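# Remove the cord tied around a bunch of flowers

## Task

Get the cord off the bunch of flowers without bending any stem out of its shape and without squashing any of the blooms.

## Robot and tools

Robot: two arms, left_arm and right_arm, each with a two-finger gripper. Per the calibration, left_arm's base sits near (+0.036, +0.360, 0) m and right_arm's near (+0.026, -0.276, 0) m. Both are turned only slightly about z. A camera stand is fixed behind them.

Frame: all reported hand positions, orientations and targets use the scene frame. Its origin is at table-top height, halfway between the nominal bases. +x points out over the table, +z points up, and left_arm is on the +y side. Arm names do not match image left and right. Each gripper's fingers point along its own +z and open and close along its own y. end_effector_position is the point between the pads, about 1 cm short of the fingertips. Reported poses can be off by a few centimetres, and an arm may rest a few centimetres from its command because of friction or weight.

execute_actions(actions, cameras): actions is a list of actions. Each action is a list of up to 15 rows, one row per 1/30 s step. If there are fewer rows, the last row is held to fill the 15 steps. Each row is one flat list of 14 numbers, each in [-1, 1], covering both arms: left dx, dy, dz, rx, ry, rz, opening, then right dx, dy, dz, rx, ry, rz, opening. The six pose numbers are an offset, along the scene axes, from that arm's Hand target as it was when the action began. Every row counts from that same start, not from the row before it. A repeated offset in a later action moves the arm again. Scale: 1.0 equals 0.6 m of travel or 180 degrees. rx, ry, rz together form one rotation vector, turning the hand about its Hand target position. opening is absolute, not an offset: +1 is fully open (0.094 m) and -1 is closed. Six zeros re-command the current Hand target. A 0 in the opening slot is a real half-open command, so always resend each gripper's present opening. cameras is a list of names, ["all"] or []. Images come back only for an empty actions list or when cameras are requested.

move(target, speed, blend, opening_speed, grip_force, blocking, cameras): moves the grippers along straight lines. target is one 14-number row laid out as above, or a list of up to 15 such rows. Every row is an offset from the same starting Hand targets, not from the previous row. The paths finish together, last at least 0.5 s, and are cut off after 10 s. speed is the top path speed in m/s, from 0.002 to 2.9, default 0.25, and rotation is limited to twice that in rad/s. Give one value, or one per target. blend, in metres, rounds corners in a list. The default 0 stops at each point. opening_speed is how fast the commanded opening changes, in units per second on the -1..+1 scale, at least 0.2. Use a slow rate to close on anything fragile. grip_force is the per-pad force limit in newtons, 10 to 50. Give one value or one per arm. It stays set until changed, and below 50 the fingers close slowly. blocking=false returns after about 0.5 s while the move keeps running. The result adds a move: line whose ending is done, off_target, moving, held or fault. limits=paced means a pose was clipped, and limits=held means a check withheld steps. Moves do not avoid obstacles or the other arm.

wait(seconds, cameras): lets time pass, 0 to 10 s, with the last commands held. stop(cameras): brakes a running move. zoom_image(camera, region): enlarges part of the newest image from cam_high, cam_low, cam_left_wrist or cam_right_wrist. region is [x0, y0, x1, y1] in pixels, origin top-left, at most 504 by 504. finished_scene(scene): pass the current scene's number to end the scene. The cord must stay off the flowers with the robot no longer involved.

Cameras, all 672x504: cam_high, cam_low, cam_left_wrist, cam_right_wrist. Calibration matrices are given. Fixed cameras may have shifted slightly. Wrist-camera poses come from joint readings and can lag while the arm moves.

Result lines: end_effector_position (m) and end_effector_quat_wxyz. Hand target is the last commanded pose after clipping, and the next offsets count from it. Tool commands. grip_measured uses the opening scale and reads a little wide when empty. Joint positions has the opening in metres as each arm's last entry. Joint velocities may appear as "within noise". Joint torques are total drive output, with joints 1 to 3 wrapping sign at ±28 N m. Motor temperatures: a MOTOR HOT line appears at 75 °C. At 90 °C the arm folds up and stops working. At 100 °C it collapses.

Control notes: the commanded orientation is clipped to within 40 degrees of the measured one at every step. One action may fall short. If a gripper keeps resting short, command the missing distance as an offset. An arm that is blocked keeps pushing until you pull its target back past the gripper. Grip force rises by about 1 N per 0.001 below first touch, then jumps to the limit. Keep grip_force low and close slowly so stems and blooms are not crushed. To release, command an opening well above grip_measured.

Avoid: anything falling or being left off the table, dropping or releasing moving parts, slamming or hitting things, and hard pushes. Keep the arms apart, since a hit or squeeze between them can end the scene. Do not let a wrist-camera cable touch objects, fixtures or the table. Do not pass a path close to an arm's own base; go around it. Do not hold arms stretched out or pushing for long, because the motors heat up. Loose objects may occasionally be nudged by outside pushes.

Each tool is called after "Emit:" by a JSON object that holds its "fn" and its "kwargs".

## Session

Emit:
{"fn": "execute_actions", "kwargs": {"actions": []}}

Scene clock: 0.00 s.
left_arm: end_effector_position=(+0.4264, +0.3870, +0.1136) grip_measured=+1.000 end_effector_quat_wxyz=(+0.619, -0.081, +0.775, +0.093) | right_arm: end_effector_position=(+0.4263, -0.2608, +0.1097) grip_measured=+1.000 end_effector_quat_wxyz=(+0.613, -0.054, +0.787, +0.049)
Joint positions: left_arm=[-0.1 1.568 0.314 1.025 -0.327 -0.029 0.094] | right_arm=[-0.034 1.578 0.346 0.98 -0.192 -0.038 0.094]
Joint velocities: within noise
Joint torques (N m): no reading
Motor temperatures (°C): left_arm=[29 26 31 27 26 25 28] | right_arm=[27 28 33 30 26 27 26]
Heat: left arm: 31 °C; right arm: 33 °C.
Hand target: left_arm +0.4294, +0.3877, +0.1229; +0.630, -0.086, +0.767, +0.092 | right_arm +0.4280, -0.2598, +0.1145; +0.616, -0.055, +0.784, +0.052
Tool commands: left_gripper/opening=+1.0 right_gripper/opening=+1.0
camera_calibration:
cam_left_wrist: T_world_to_cam=[[0.284375, -0.950067, -0.128467, 0.269485], [-0.620975, -0.0804416, -0.779692, 0.429932], [0.730425, 0.3015, -0.612843, -0.253637], [0, 0, 0, 1]] pos_world=[0.375605, 0.367085, 0.214395]
cam_right_wrist: T_world_to_cam=[[0.165653, -0.980505, -0.105685, -0.307009], [-0.677221, -0.0351982, -0.734937, 0.405294], [0.71689, 0.193316, -0.669849, -0.0798441], [0, 0, 0, 1]] pos_world=[0.38257, -0.271323, 0.211936]

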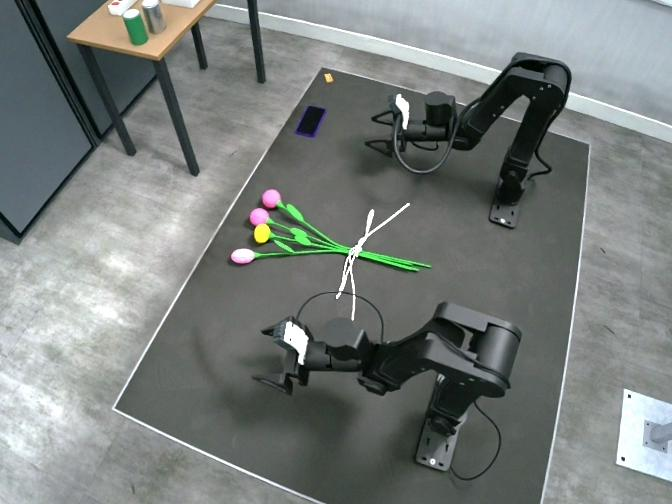

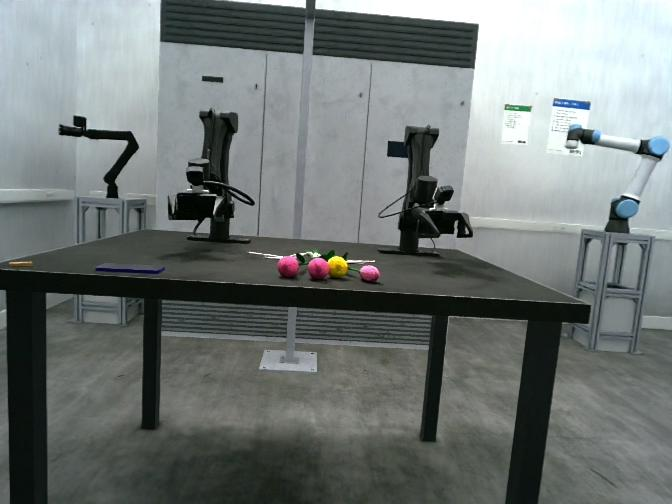

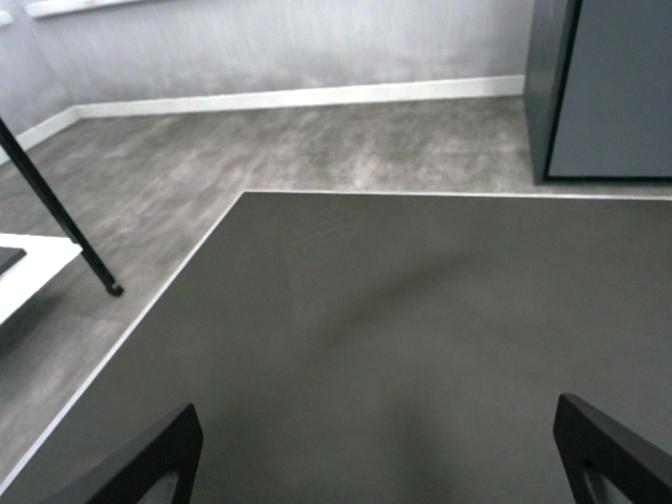

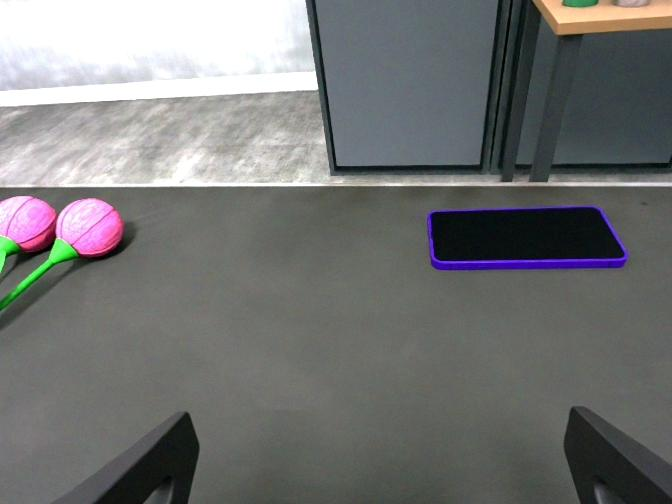

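Emit:
{"fn": "zoom_image", "kwargs": {"camera": "cam_high", "region": [300, 190, 450, 330]}}

Emit:
{"fn": "zoom_image", "kwargs": {"camera": "cam_low", "region": [240, 230, 400, 300]}}

Scaled by 3.360 from the camera's 672x504 image, which has a finer 960x720 frame.

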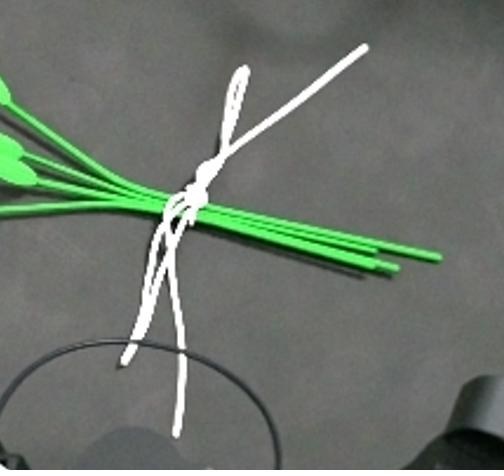

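Scaled by 3.150 from the camera's 672x504 image, which has a finer 960x720 frame.

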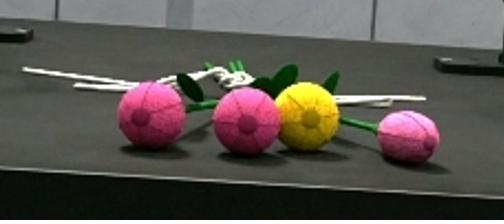

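Emit:
{"fn": "move", "kwargs": {"target": [-0.232,-0.346,0.078,0.217,0.422,-0.385,0,-0.28,0.15,0.093,-0.273,0.346,0.276,0], "cameras": ["all"]}}

Scene clock: 7.60 s.
left_arm: end_effector_position=(+0.2877, +0.1855, +0.1623) grip_measured=+0.001 end_effector_quat_wxyz=(-0.010, +0.575, +0.818, +0.006) | right_arm: end_effector_position=(+0.2573, -0.1704, +0.1650) grip_measured=+0.002 end_effector_quat_wxyz=(-0.001, -0.544, +0.839, +0.003)
Joint positions: left_arm=[-0.634 1.731 1.624 -1.485 -0.012 0.609 0.047] | right_arm=[0.437 1.517 1.409 -1.466 -0.005 -0.73 0.047]
Joint torques (N m): left_arm=[-0.34 -6.67 7.92 0 0.09 0.09] | right_arm=[0.57 -4.81 7.99 -0.11 0.08 -0.12]
Heat: left arm: 32 °C; right arm: 34 °C.
Hand target: left_arm +0.2902, +0.1801, +0.1697; +0.000, +0.581, +0.814, -0.001 | right_arm +0.2600, -0.1698, +0.1703; +0.001, -0.551, +0.834, +0.001
Off the commanded pose: left_arm 0.010 m, 2 deg | right_arm 0.006 m, 1 deg.
move: done
camera_calibration:
cam_left_wrist: T_world_to_cam=[[-0.961374, -0.268503, -0.0605488, 0.34474], [-0.265574, 0.847071, 0.460371, -0.109981], [-0.0723216, 0.458669, -0.885659, 0.184333], [0, 0, 0, 1]] pos_world=[0.315548, 0.101178, 0.234762]
cam_right_wrist: T_world_to_cam=[[0.873178, -0.484801, -0.0502728, -0.291285], [-0.406354, -0.781056, 0.47416, -0.0617752], [-0.26914, -0.393598, -0.879002, 0.249031], [0, 0, 0, 1]] pos_world=[0.296265, -0.0914471, 0.233546]

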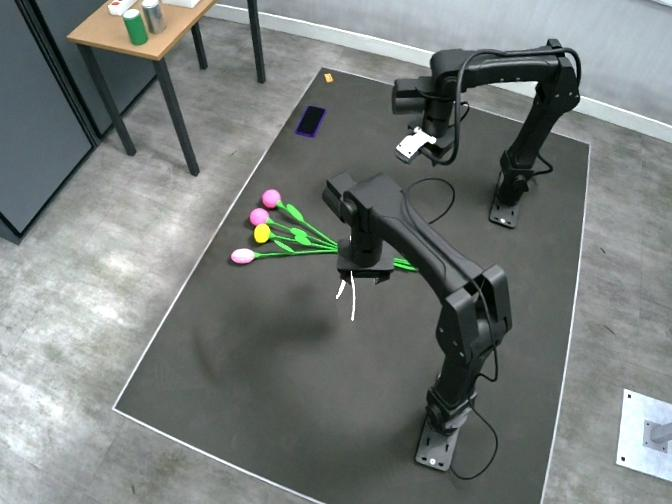

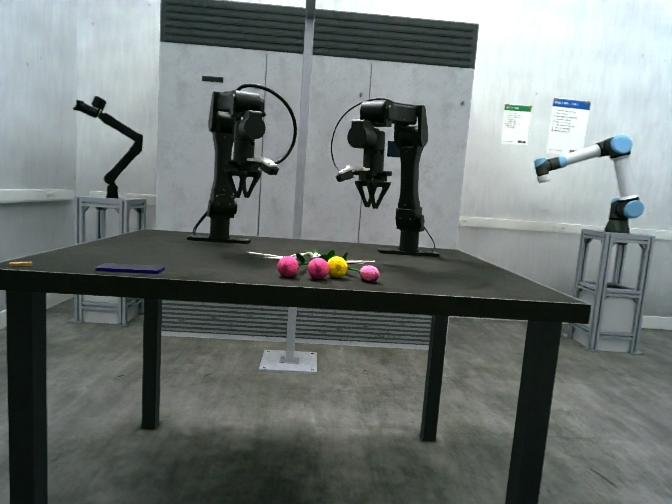

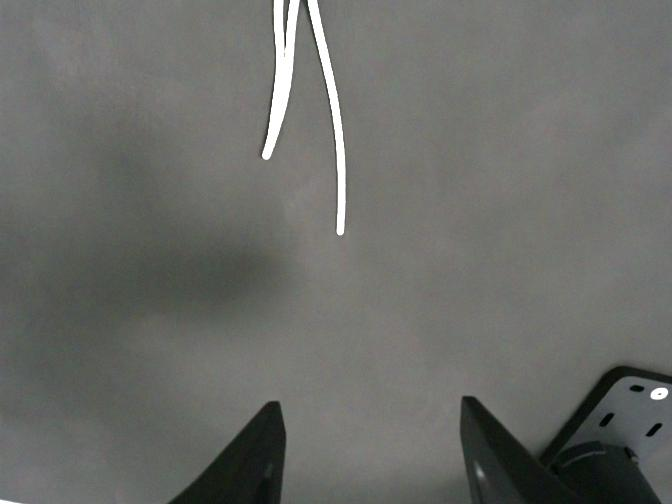

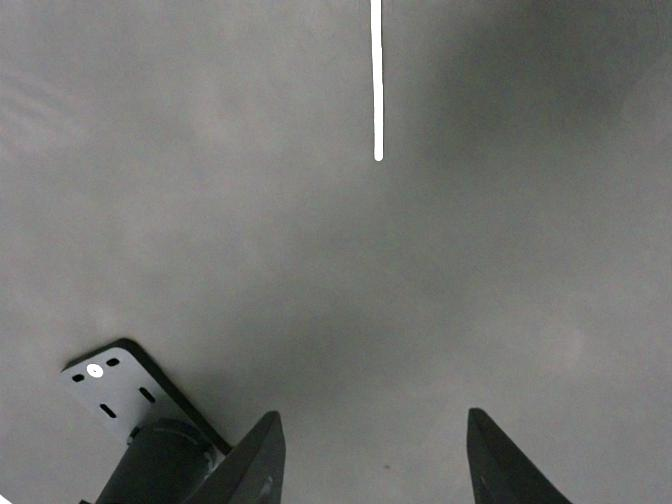

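Emit:
{"fn": "move", "kwargs": {"target": [0.028,0.0,-0.191,0,0,0,-0.3,0.046,0.063,-0.192,0,0,0,-0.3], "cameras": ["all"]}}

Scene clock: 10.70 s.
left_arm: end_effector_position=(+0.3047, +0.1838, +0.0546) grip_measured=-0.299 end_effector_quat_wxyz=(-0.010, +0.577, +0.817, +0.006) | right_arm: end_effector_position=(+0.2851, -0.1334, +0.0579) grip_measured=-0.298 end_effector_quat_wxyz=(-0.004, -0.551, +0.834, +0.002)
Joint positions: left_arm=[-0.608 1.817 1.297 -1.071 -0.012 0.64 0.033] | right_arm=[0.514 1.71 1.182 -1.051 -0.004 -0.67 0.033]
Joint torques (N m): left_arm=[0.49 -7.9 4.75 0.24 0.1 0.09] | right_arm=[0.57 -6.76 5.05 0.26 0.07 0.06]
Heat: left arm: 33 °C; right arm: 35 °C.
Hand target: left_arm +0.3070, +0.1801, +0.0551; +0.000, +0.581, +0.814, -0.001 | right_arm +0.2876, -0.1320, +0.0551; +0.001, -0.551, +0.834, +0.001
Off the commanded pose: left_arm 0.004 m, 2 deg | right_arm 0.004 m, 1 deg.
move: done
camera_calibration:
cam_left_wrist: T_world_to_cam=[[-0.962566, -0.264151, -0.0607601, 0.35368], [-0.261931, 0.848858, 0.459164, -0.0557518], [-0.0697121, 0.457891, -0.886271, 0.0903516], [0, 0, 0, 1]] pos_world=[0.332136, 0.0993791, 0.127165]
cam_right_wrist: T_world_to_cam=[[0.881068, -0.470177, -0.0514928, -0.303271], [-0.391458, -0.785966, 0.478559, 0.0241849], [-0.265479, -0.401486, -0.876544, 0.1747], [0, 0, 0, 1]] pos_world=[0.323049, -0.053443, 0.125942]

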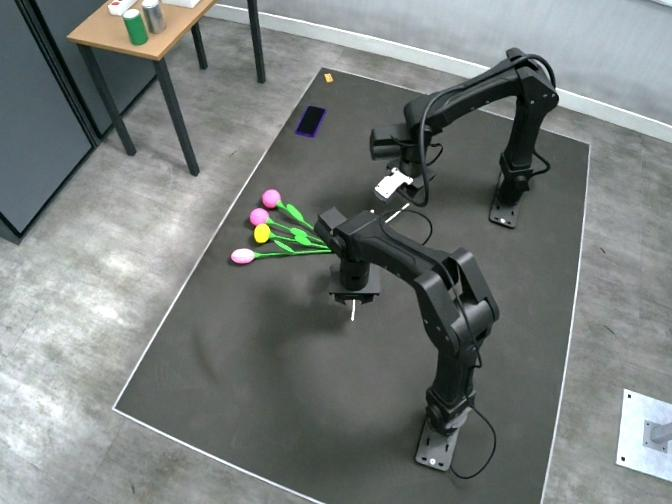

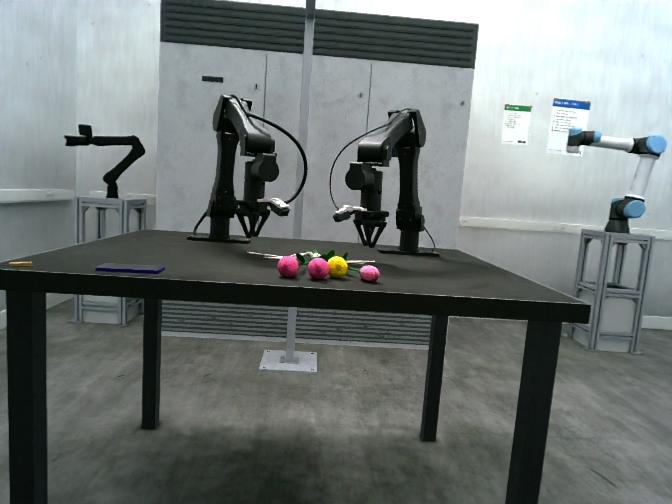

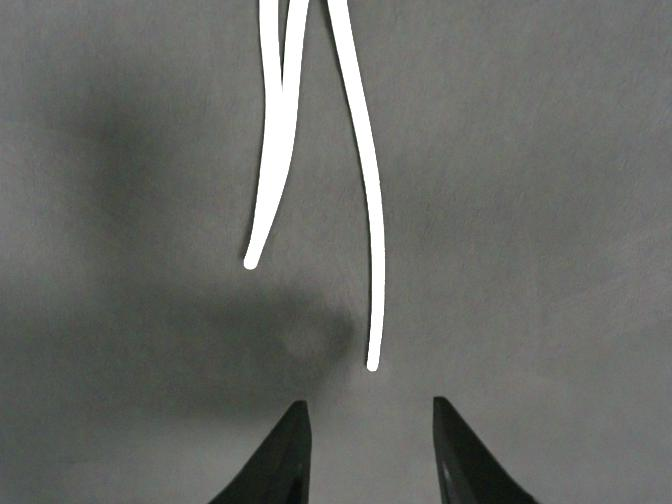

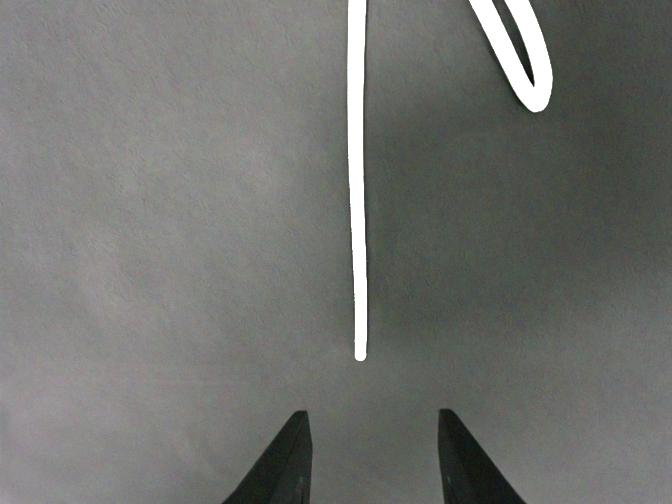

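Emit:
{"fn": "move", "kwargs": {"target": [0,0,-0.067,0,0,0,-0.3,0,0,-0.070,0,0,0,-0.3], "speed": 0.08, "cameras": ["cam_left_wrist","cam_right_wrist","cam_low"]}}

Scene clock: 13.33 s.
left_arm: end_effector_position=(+0.3057, +0.1831, +0.0164) grip_measured=-0.299 end_effector_quat_wxyz=(-0.006, +0.577, +0.817, +0.006) | right_arm: end_effector_position=(+0.2863, -0.1328, +0.0176) grip_measured=-0.298 end_effector_quat_wxyz=(-0.001, -0.551, +0.834, +0.002)
Joint positions: left_arm=[-0.608 1.864 1.197 -0.916 -0.012 0.64 0.033] | right_arm=[0.514 1.766 1.076 -0.884 -0.004 -0.67 0.033]
Joint torques (N m): left_arm=[0.49 -7.61 4.38 0.25 0.1 0.09] | right_arm=[0.57 -6.58 4.64 0.28 0.07 0.06]
Heat: left arm: 33 °C; right arm: 35 °C.
Hand target: left_arm +0.3070, +0.1801, +0.0149; +0.000, +0.581, +0.814, -0.001 | right_arm +0.2876, -0.1320, +0.0131; +0.001, -0.551, +0.834, +0.001
Off the commanded pose: left_arm 0.004 m, 1 deg | right_arm 0.005 m, 0 deg.
move: done
camera_calibration:
cam_left_wrist: T_world_to_cam=[[-0.962168, -0.264395, -0.0657904, 0.352083], [-0.264828, 0.850808, 0.453863, -0.0368119], [-0.0640241, 0.454115, -0.88864, 0.0559399], [0, 0, 0, 1]] pos_world=[0.332595, 0.0990058, 0.0895816]
cam_right_wrist: T_world_to_cam=[[0.881334, -0.470036, -0.0481198, -0.306118], [-0.394025, -0.787352, 0.474152, 0.0449556], [-0.260756, -0.398926, -0.879127, 0.138993], [0, 0, 0, 1]] pos_world=[0.323749, -0.0530429, 0.0861459]
Images, in order (width x height): cam_low 672x504, cam_left_wrist 672x504, cam_right_wrist 672x504.

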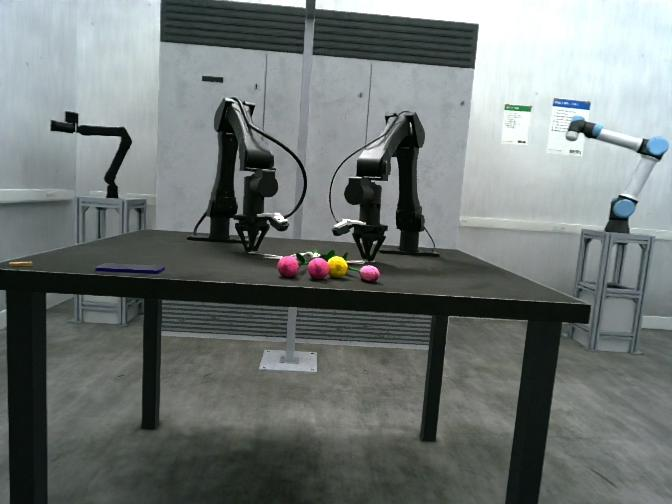

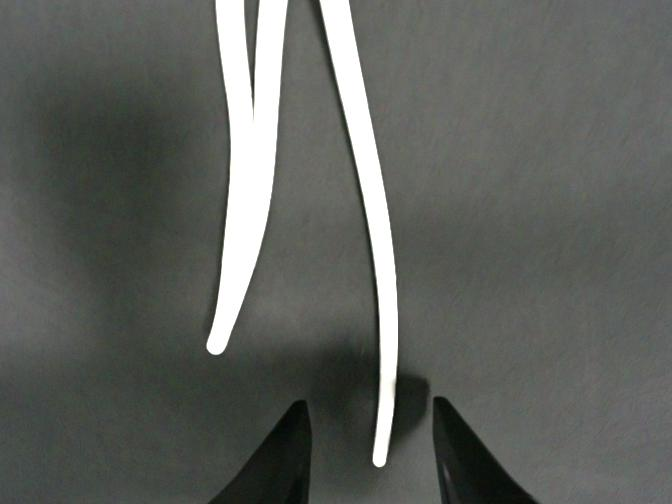

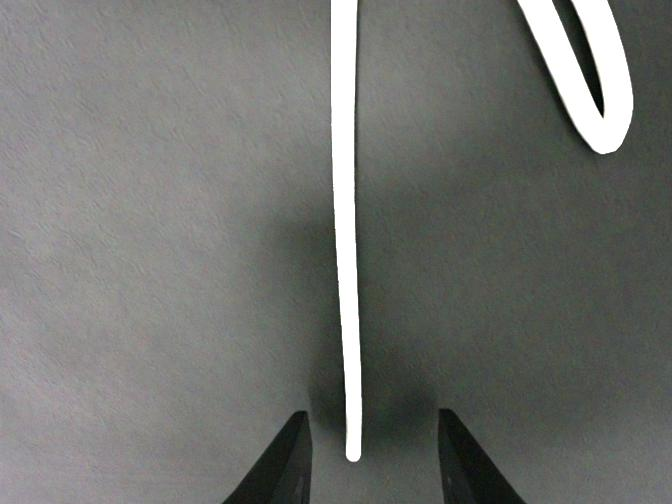

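Emit:
{"fn": "move", "kwargs": {"target": [0.008,-0.025,-0.012,0,0,0,-0.3,0.01,0.02,-0.014,0,0,0,-0.3], "speed": 0.04, "cameras": ["cam_left_wrist","cam_right_wrist"]}}

Scene clock: 14.77 s.
left_arm: end_effector_position=(+0.3063, +0.1802, +0.0101) grip_measured=-0.299 end_effector_quat_wxyz=(-0.014, +0.575, +0.818, +0.010) | right_arm: end_effector_position=(+0.2870, -0.1318, +0.0108) grip_measured=-0.298 end_effector_quat_wxyz=(-0.009, -0.544, +0.839, -0.005)
Joint positions: left_arm=[-0.618 1.896 1.213 -0.916 -0.02 0.625 0.033] | right_arm=[0.524 1.795 1.082 -0.876 0.012 -0.642 0.033]
Joint torques (N m): left_arm=[-1.02 -6.08 6.49 0.32 0.18 -0.05] | right_arm=[1.01 -4.98 6.45 0.4 -0.08 0.04]
Heat: left arm: 33 °C; right arm: 35 °C.
Hand target: left_arm +0.3118, +0.1651, +0.0077; +0.000, +0.581, +0.814, -0.001 | right_arm +0.2936, -0.1200, +0.0047; +0.001, -0.551, +0.834, +0.001
Off the commanded pose: left_arm 0.016 m, 2 deg | right_arm 0.015 m, 2 deg.
move: off_target (left_arm, right_arm)
camera_calibration:
cam_left_wrist: T_world_to_cam=[[-0.961581, -0.267642, -0.0610724, 0.351862], [-0.264271, 0.842252, 0.469864, -0.0301317], [-0.0743172, 0.467952, -0.880624, 0.0522267], [0, 0, 0, 1]] pos_world=[0.334262, 0.095112, 0.0816389]
cam_right_wrist: T_world_to_cam=[[0.873071, -0.485675, -0.0431978, -0.306446], [-0.404226, -0.770494, 0.49289, 0.0541592], [-0.272668, -0.412867, -0.869019, 0.135045], [0, 0, 0, 1]] pos_world=[0.326265, -0.0513485, 0.0774243]
Images, in order (width x height): cam_left_wrist 672x504, cam_right_wrist 672x504.

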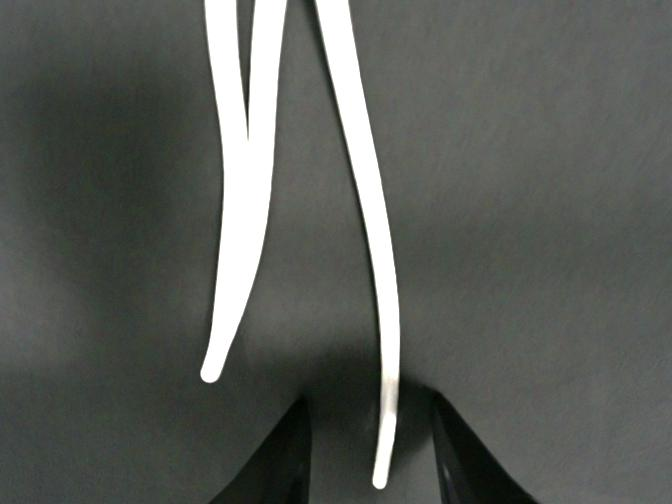

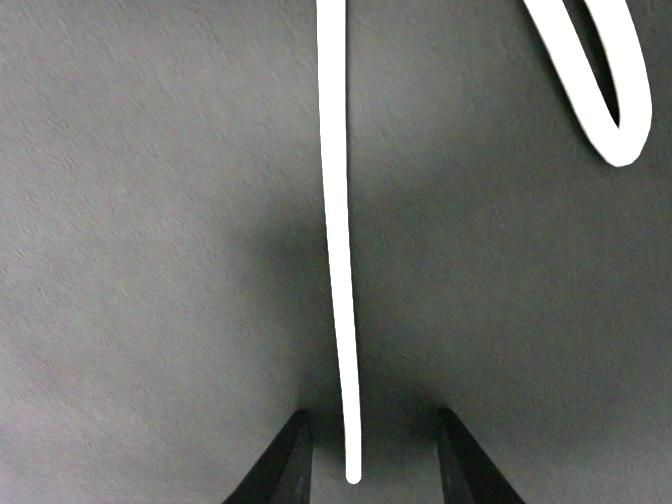

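Emit:
{"fn": "move", "kwargs": {"target": [-0.006,0.018,0.003,0,0,0,-1,-0.008,-0.015,0.007,0,0,0,-1], "speed": 0.04, "cameras": ["cam_left_wrist","cam_right_wrist"]}}

Scene clock: 16.60 s.
left_arm: end_effector_position=(+0.3089, +0.1786, +0.0100) grip_measured=-0.958 end_effector_quat_wxyz=(-0.008, +0.577, +0.817, +0.009) | right_arm: end_effector_position=(+0.2894, -0.1306, +0.0108) grip_measured=-0.959 end_effector_quat_wxyz=(-0.004, -0.545, +0.838, -0.007)
Joint positions: left_arm=[-0.617 1.896 1.213 -0.903 -0.019 0.631 0.002] | right_arm=[0.526 1.795 1.082 -0.865 0.015 -0.644 0.002]
Joint torques (N m): left_arm=[0.57 -8.84 3.34 0.28 0.14 0.09] | right_arm=[-0.73 -7.72 4.27 0.22 -0.11 -0.12]
Heat: left arm: 33 °C; right arm: 34 °C.
Hand target: left_arm +0.3082, +0.1759, +0.0095; +0.000, +0.581, +0.814, -0.001 | right_arm +0.2888, -0.1290, +0.0089; +0.001, -0.551, +0.834, +0.001
Off the commanded pose: left_arm 0.003 m, 2 deg | right_arm 0.003 m, 1 deg.
move: done
camera_calibration:
cam_left_wrist: T_world_to_cam=[[-0.962183, -0.263878, -0.0676223, 0.35359], [-0.264727, 0.847267, 0.460497, -0.0287467], [-0.0642211, 0.460984, -0.885082, 0.0512031], [0, 0, 0, 1]] pos_world=[0.335897, 0.0940572, 0.0824672]
cam_right_wrist: T_world_to_cam=[[0.874997, -0.482863, -0.0349753, -0.308189], [-0.407153, -0.773038, 0.486456, 0.0566848], [-0.261929, -0.411407, -0.873005, 0.133314], [0, 0, 0, 1]] pos_world=[0.327663, -0.0501475, 0.0780297]
Images, in order (width x height): cam_left_wrist 672x504, cam_right_wrist 672x504.

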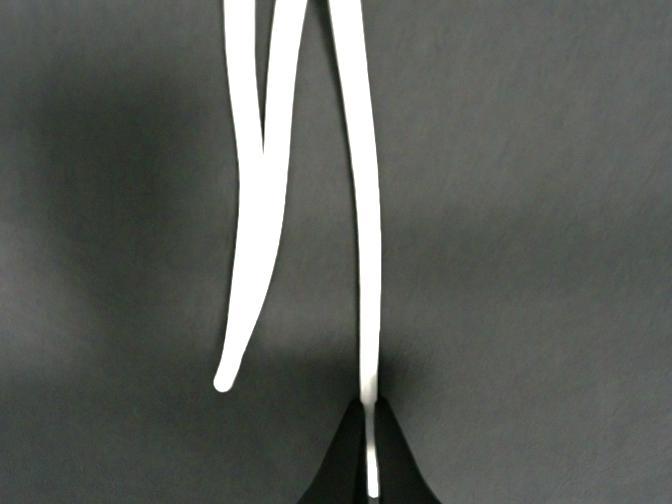

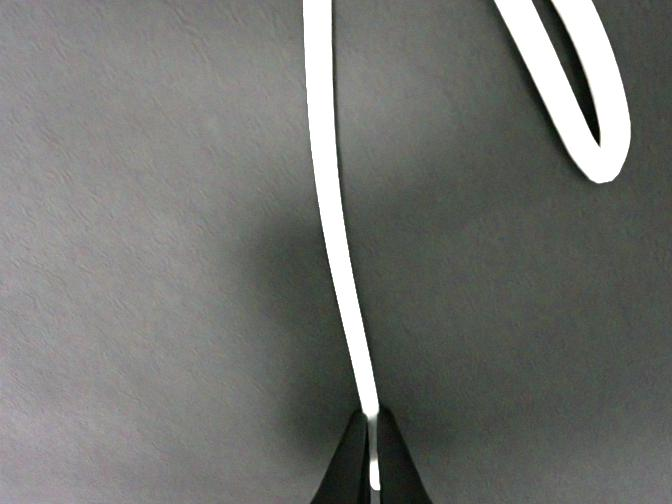

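Emit:
{"fn": "move", "kwargs": {"target": [-0.02,0.13,0.03,0,0,0,-1,-0.01,-0.13,0.03,0,0,0,-1], "speed": 0.06, "cameras": ["all"]}}

Emit:
{"fn": "zoom_image", "kwargs": {"camera": "cam_high", "region": [220, 180, 440, 340]}}

Scene clock: 19.37 s.
left_arm: end_effector_position=(+0.2989, +0.2545, +0.0213) grip_measured=-0.958 end_effector_quat_wxyz=(-0.007, +0.576, +0.817, +0.003) | right_arm: end_effector_position=(+0.2889, -0.2065, +0.0225) grip_measured=-0.959 end_effector_quat_wxyz=(-0.001, -0.545, +0.838, -0.006)
Joint positions: left_arm=[-0.408 1.719 1.036 -0.9 -0.009 0.838 0.002] | right_arm=[0.279 1.663 0.978 -0.884 0.012 -0.891 0.002]
Joint torques (N m): left_arm=[0.36 -8.96 4.14 0 0.05 0.1] | right_arm=[-0.54 -8.57 4.44 -0.12 -0.08 -0.12]
Heat: left arm: 33 °C; right arm: 34 °C.
Hand target: left_arm +0.2962, +0.2539, +0.0275; +0.000, +0.581, +0.814, -0.001 | right_arm +0.2828, -0.2070, +0.0269; +0.001, -0.551, +0.834, +0.001
Off the commanded pose: left_arm 0.007 m, 1 deg | right_arm 0.008 m, 1 deg.
move: done
camera_calibration:
cam_left_wrist: T_world_to_cam=[[-0.962016, -0.266199, -0.0605242, 0.365104], [-0.264202, 0.852056, 0.451883, -0.101997], [-0.0687207, 0.450709, -0.890022, 0.0296552], [0, 0, 0, 1]] pos_world=[0.326326, 0.170731, 0.094582]
cam_right_wrist: T_world_to_cam=[[0.875113, -0.482718, -0.0340687, -0.344003], [-0.409156, -0.775669, 0.48055, -0.00775419], [-0.258396, -0.406596, -0.876305, 0.112209], [0, 0, 0, 1]] pos_world=[0.326863, -0.126447, 0.090336]

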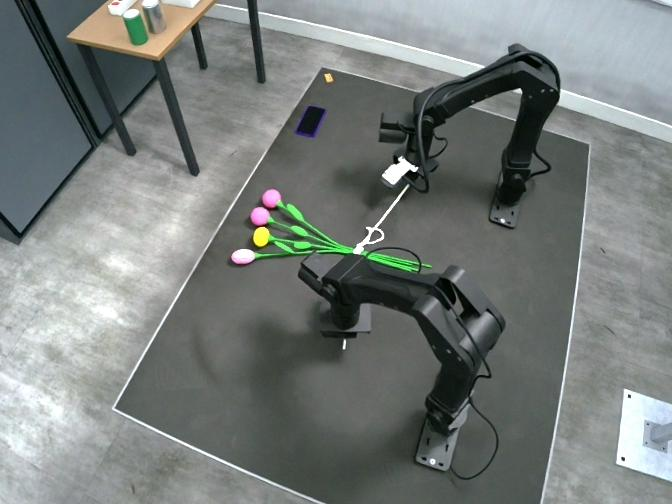

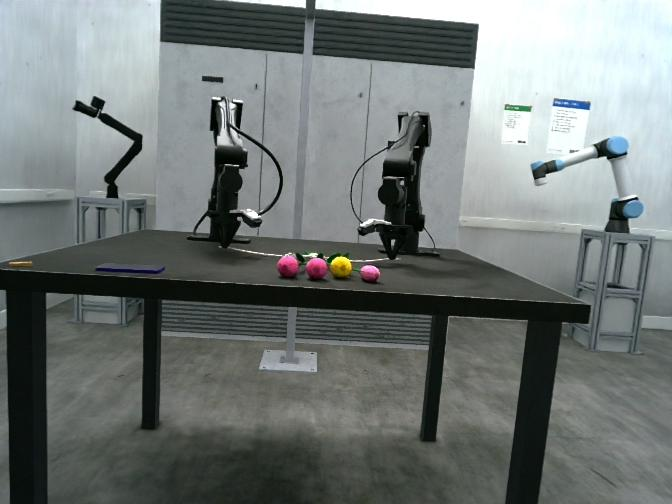

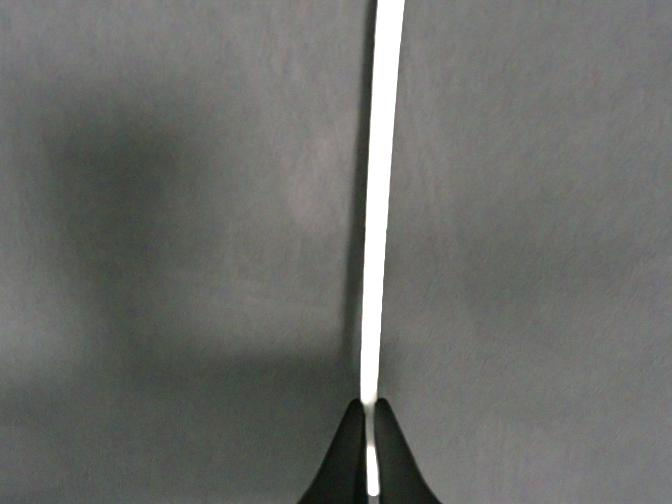

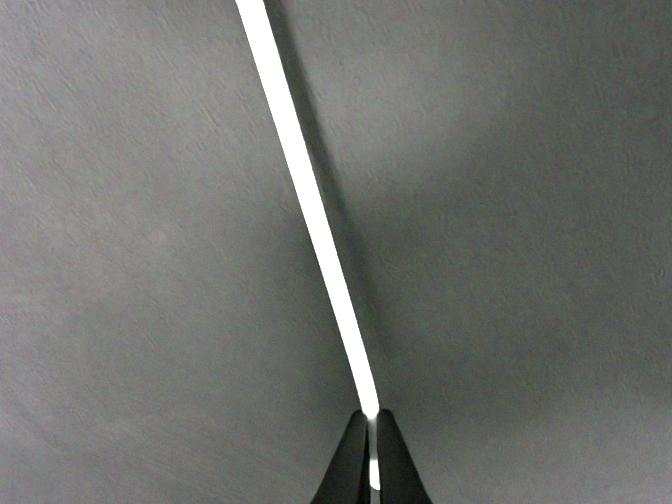

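Scaled by 2.291 from the camera's 672x504 image, which has a finer 960x720 frame.

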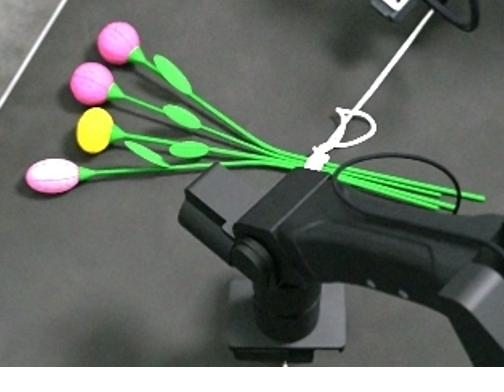

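Emit:
{"fn": "move", "kwargs": {"target": [-0.005,0.1,0,0,0,0,-1,0.02,-0.1,0,0,0,0,-1], "speed": 0.06, "cameras": ["all"]}}

Emit:
{"fn": "zoom_image", "kwargs": {"camera": "cam_high", "region": [220, 180, 440, 340]}}

Scene clock: 21.70 s.
left_arm: end_effector_position=(+0.2943, +0.3151, +0.0221) grip_measured=-0.958 end_effector_quat_wxyz=(-0.010, +0.576, +0.817, +0.001) | right_arm: end_effector_position=(+0.2975, -0.2680, +0.0225) grip_measured=-0.959 end_effector_quat_wxyz=(-0.003, -0.545, +0.838, -0.005)
Joint positions: left_arm=[-0.2 1.646 0.958 -0.9 -0.009 1.046 0.002] | right_arm=[0.05 1.663 0.978 -0.885 0.012 -1.119 0.002]
Joint torques (N m): left_arm=[0.36 -8.2 4.11 0.04 0.06 0.09] | right_arm=[-0.51 -7.69 5.34 -0.13 -0.08 -0.13]
Heat: left arm: 33 °C; right arm: 34 °C.
Hand target: left_arm +0.2932, +0.3139, +0.0275; +0.000, +0.581, +0.814, -0.001 | right_arm +0.2948, -0.2670, +0.0269; +0.001, -0.551, +0.834, +0.001
Off the commanded pose: left_arm 0.006 m, 1 deg | right_arm 0.005 m, 1 deg.
move: done
camera_calibration:
cam_left_wrist: T_world_to_cam=[[-0.962479, -0.266314, -0.0520738, 0.376875], [-0.260378, 0.852335, 0.453572, -0.156487], [-0.0764084, 0.450112, -0.889697, 0.00513357], [0, 0, 0, 1]] pos_world=[0.32238, 0.231436, 0.0951706]
cam_right_wrist: T_world_to_cam=[[0.874963, -0.48277, -0.0370528, -0.381127], [-0.407232, -0.775134, 0.483041, -0.0524118], [-0.261918, -0.407554, -0.874813, 0.0902349], [0, 0, 0, 1]] pos_world=[0.335763, -0.187847, 0.0901339]

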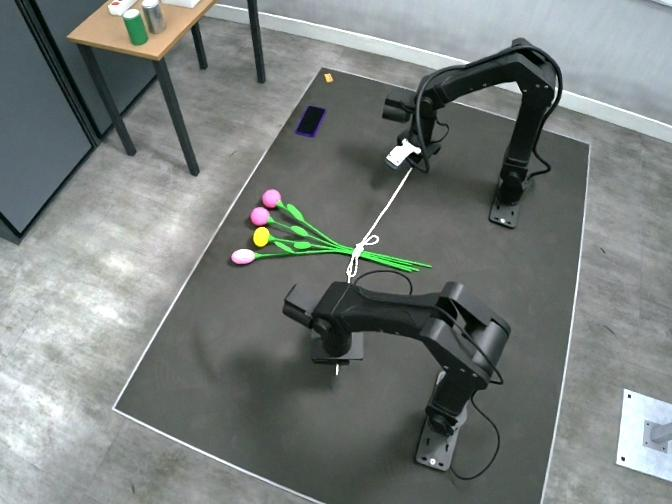

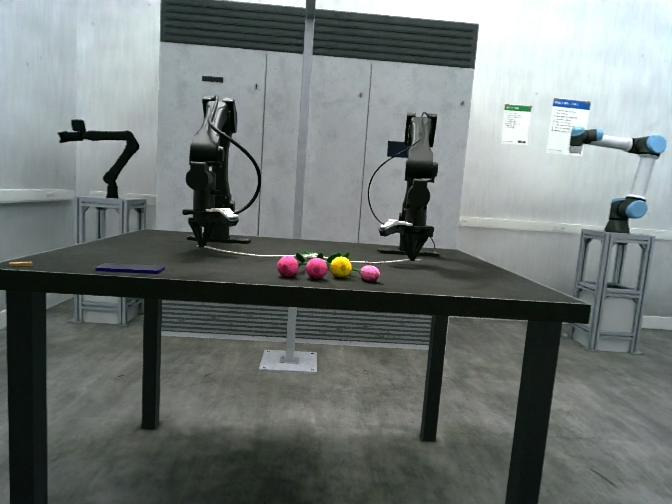

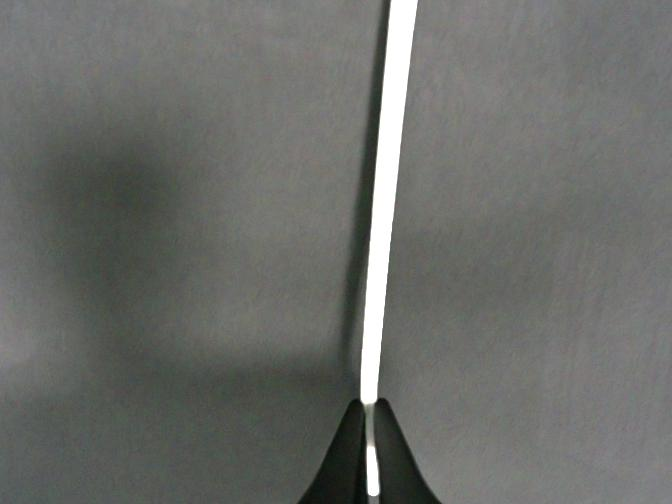

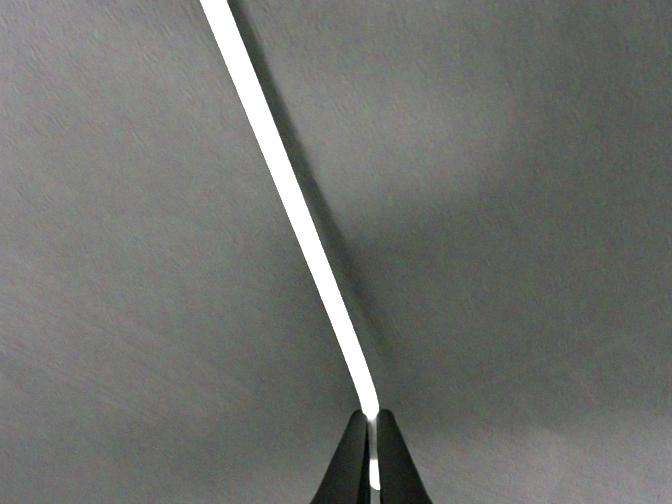

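Scaled by 2.291 from the camera's 672x504 image, which has a finer 960x720 frame.

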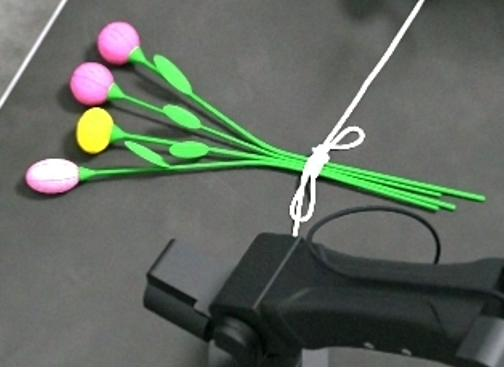

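Emit:
{"fn": "move", "kwargs": {"target": [0.03,0.12,0,0,0,0,-1,0.04,-0.12,0,0,0,0,-1], "speed": 0.06, "cameras": ["all"]}}

Emit:
{"fn": "zoom_image", "kwargs": {"camera": "cam_high", "region": [220, 180, 440, 340]}}

Scene clock: 24.30 s.
left_arm: end_effector_position=(+0.3028, +0.3867, +0.0215) grip_measured=-0.958 end_effector_quat_wxyz=(-0.010, +0.576, +0.817, -0.002) | right_arm: end_effector_position=(+0.3153, -0.3395, +0.0243) grip_measured=-0.959 end_effector_quat_wxyz=(-0.002, -0.545, +0.839, -0.007)
Joint positions: left_arm=[0.072 1.669 0.981 -0.9 -0.009 1.318 0.002] | right_arm=[-0.195 1.743 1.078 -0.899 0.012 -1.363 0.002]
Joint torques (N m): left_arm=[0.32 -5.6 7.28 0.01 0.05 0.09] | right_arm=[-0.51 -6.17 7.47 -0.14 -0.08 -0.13]
Heat: left arm: 33 °C; right arm: 35 °C.
Hand target: left_arm +0.3112, +0.3859, +0.0275; +0.000, +0.581, +0.814, -0.001 | right_arm +0.3188, -0.3390, +0.0269; +0.001, -0.551, +0.834, +0.001
Off the commanded pose: left_arm 0.010 m, 1 deg | right_arm 0.004 m, 1 deg.
move: done
camera_calibration:
cam_left_wrist: T_world_to_cam=[[-0.962603, -0.266604, -0.04815, 0.404167], [-0.259173, 0.854448, 0.450275, -0.216163], [-0.0789038, 0.445915, -0.891591, -0.0244718], [0, 0, 0, 1]] pos_world=[0.331098, 0.303365, 0.0949747]
cam_right_wrist: T_world_to_cam=[[0.874336, -0.484147, -0.0337374, -0.431595], [-0.409907, -0.773904, 0.482751, -0.100163], [-0.259832, -0.408257, -0.875107, 0.0664384], [0, 0, 0, 1]] pos_world=[0.353564, -0.259348, 0.0919335]

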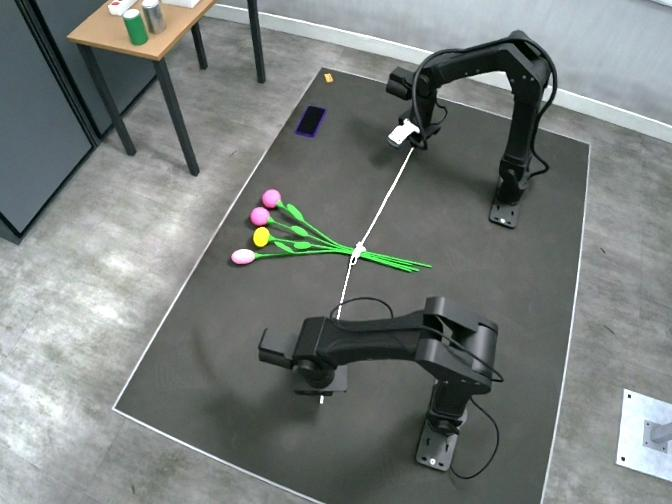

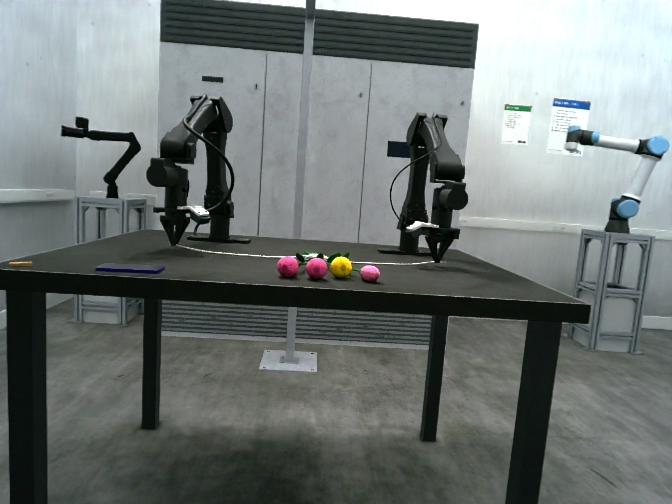

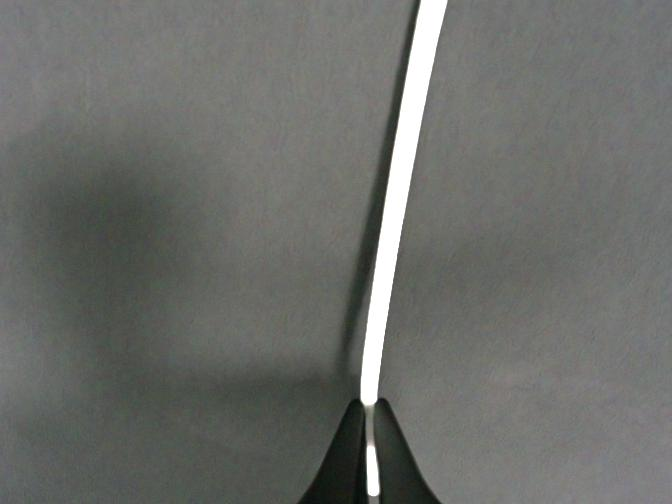

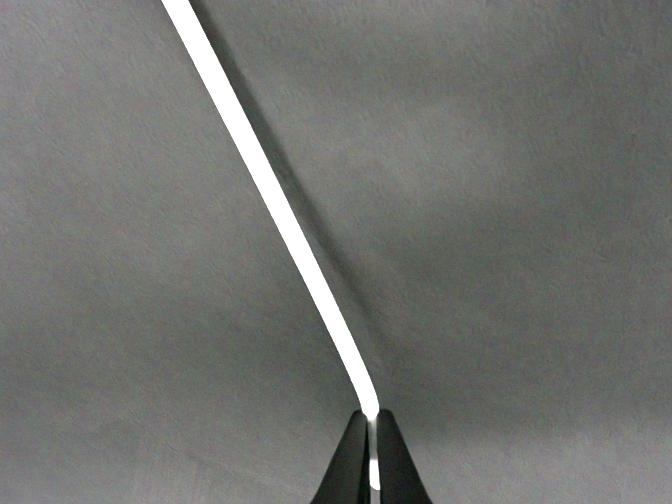

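Scaled by 2.291 from the camera's 672x504 image, which has a finer 960x720 frame.

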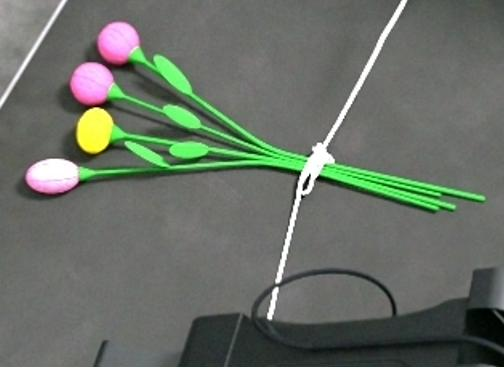

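Emit:
{"fn": "move", "kwargs": {"target": [0.005,0.1,0,0,0,0,-1,0.02,-0.08,0,0,0,0,-1], "speed": 0.05, "cameras": ["cam_high","cam_low"]}}

Emit:
{"fn": "zoom_image", "kwargs": {"camera": "cam_high", "region": [310, 210, 410, 310]}}

Emit:
{"fn": "zoom_image", "kwargs": {"camera": "cam_low", "region": [160, 220, 460, 300]}}

Scene clock: 26.87 s.
left_arm: end_effector_position=(+0.3072, +0.4454, +0.0219) grip_measured=-0.958 end_effector_quat_wxyz=(-0.007, +0.576, +0.817, -0.002) | right_arm: end_effector_position=(+0.3276, -0.3879, +0.0252) grip_measured=-0.959 end_effector_quat_wxyz=(-0.002, -0.543, +0.839, -0.008)
Joint positions: left_arm=[0.277 1.722 1.043 -0.903 -0.009 1.523 0.002] | right_arm=[-0.335 1.828 1.188 -0.92 0.012 -1.5 0.002]
Joint torques (N m): left_arm=[0.36 -6.06 7.34 -0.04 0.05 0.09] | right_arm=[-0.58 -6.87 7.54 -0.15 -0.08 -0.13]
Heat: left arm: 33 °C; right arm: 35 °C.
Hand target: left_arm +0.3142, +0.4459, +0.0275; +0.000, +0.581, +0.814, -0.001 | right_arm +0.3308, -0.3870, +0.0269; +0.001, -0.551, +0.834, +0.001
Off the commanded pose: left_arm 0.009 m, 1 deg | right_arm 0.004 m, 1 deg.
move: done
Images, in order (width x height): cam_high 672x504, cam_low 672x504.

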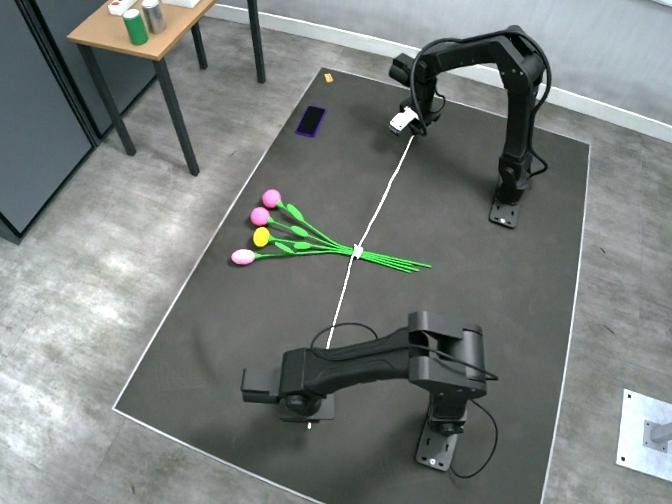

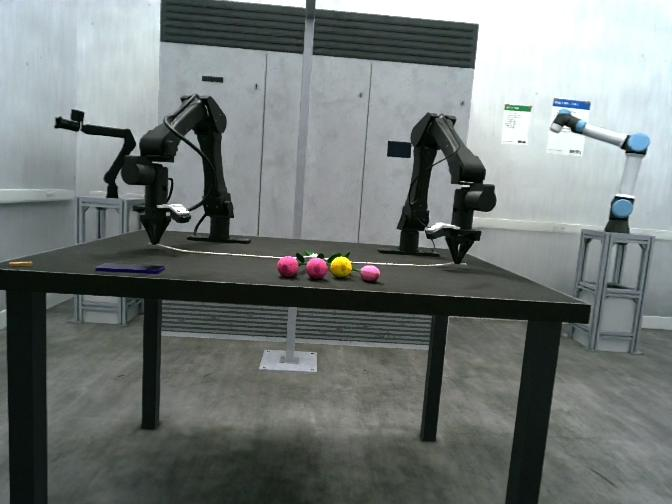

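Scaled by 5.040 from the camera's 672x504 image, which has a finer 960x720 frame.

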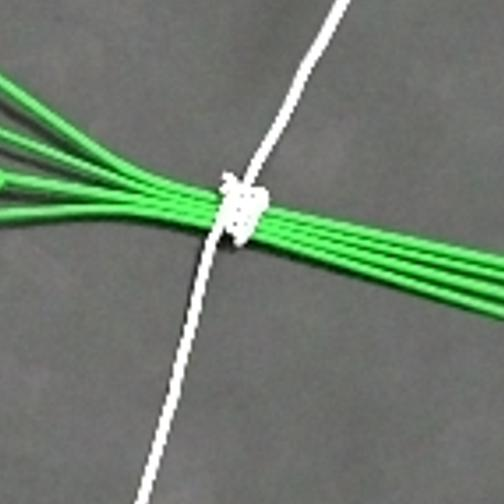

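Scaled by 1.680 from the camera's 672x504 image, which has a finer 960x720 frame.

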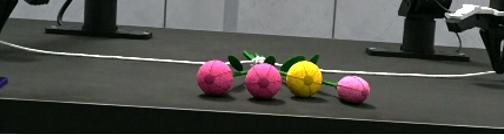

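Emit:
{"fn": "move", "kwargs": {"target": [0.01,0.06,0,0,0,0,-1,0.02,-0.06,0,0,0,0,-1], "speed": 0.04, "cameras": ["cam_high"]}}

Emit:
{"fn": "zoom_image", "kwargs": {"camera": "cam_high", "region": [310, 210, 410, 310]}}

Scene clock: 28.77 s.
left_arm: end_effector_position=(+0.3138, +0.4809, +0.0220) grip_measured=-0.958 end_effector_quat_wxyz=(-0.007, +0.575, +0.818, -0.002) | right_arm: end_effector_position=(+0.3407, -0.4239, +0.0263) grip_measured=-0.959 end_effector_quat_wxyz=(-0.001, -0.543, +0.839, -0.009)
Joint positions: left_arm=[0.383 1.786 1.121 -0.916 -0.009 1.628 0.002] | right_arm=[-0.419 1.914 1.308 -0.95 0.012 -1.584 0.002]
Joint torques (N m): left_arm=[0.42 -6.63 7.36 -0.03 0.04 0.1] | right_arm=[-0.58 -7.57 7.6 -0.15 -0.08 -0.14]
Heat: left arm: 33 °C; right arm: 35 °C.
Hand target: left_arm +0.3202, +0.4819, +0.0275; +0.000, +0.581, +0.814, -0.001 | right_arm +0.3428, -0.4230, +0.0269; +0.001, -0.551, +0.834, +0.001
Off the commanded pose: left_arm 0.009 m, 1 deg | right_arm 0.002 m, 2 deg.
move: done
Images, in order (width x height): cam_high 672x504.

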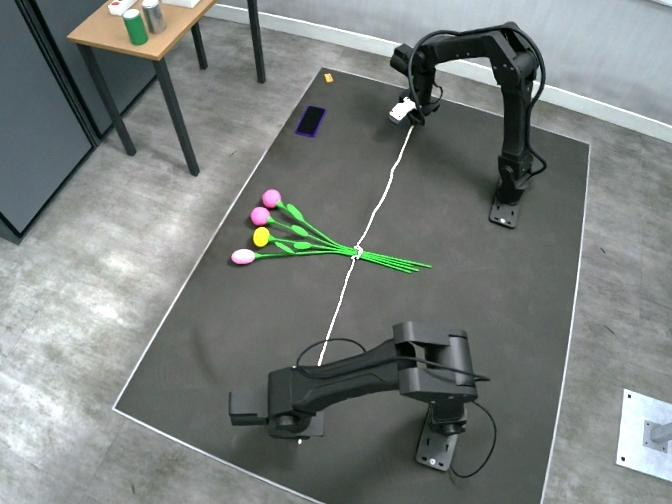

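Scaled by 5.040 from the camera's 672x504 image, which has a finer 960x720 frame.

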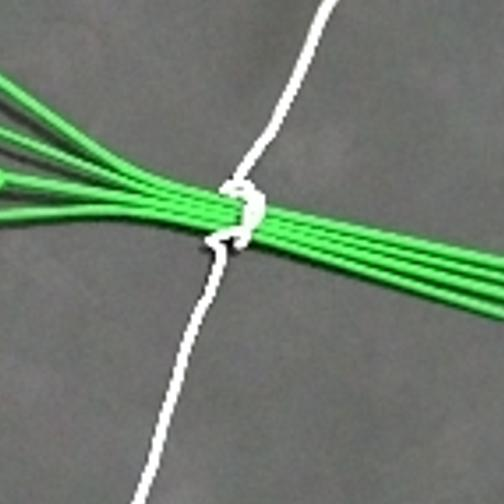

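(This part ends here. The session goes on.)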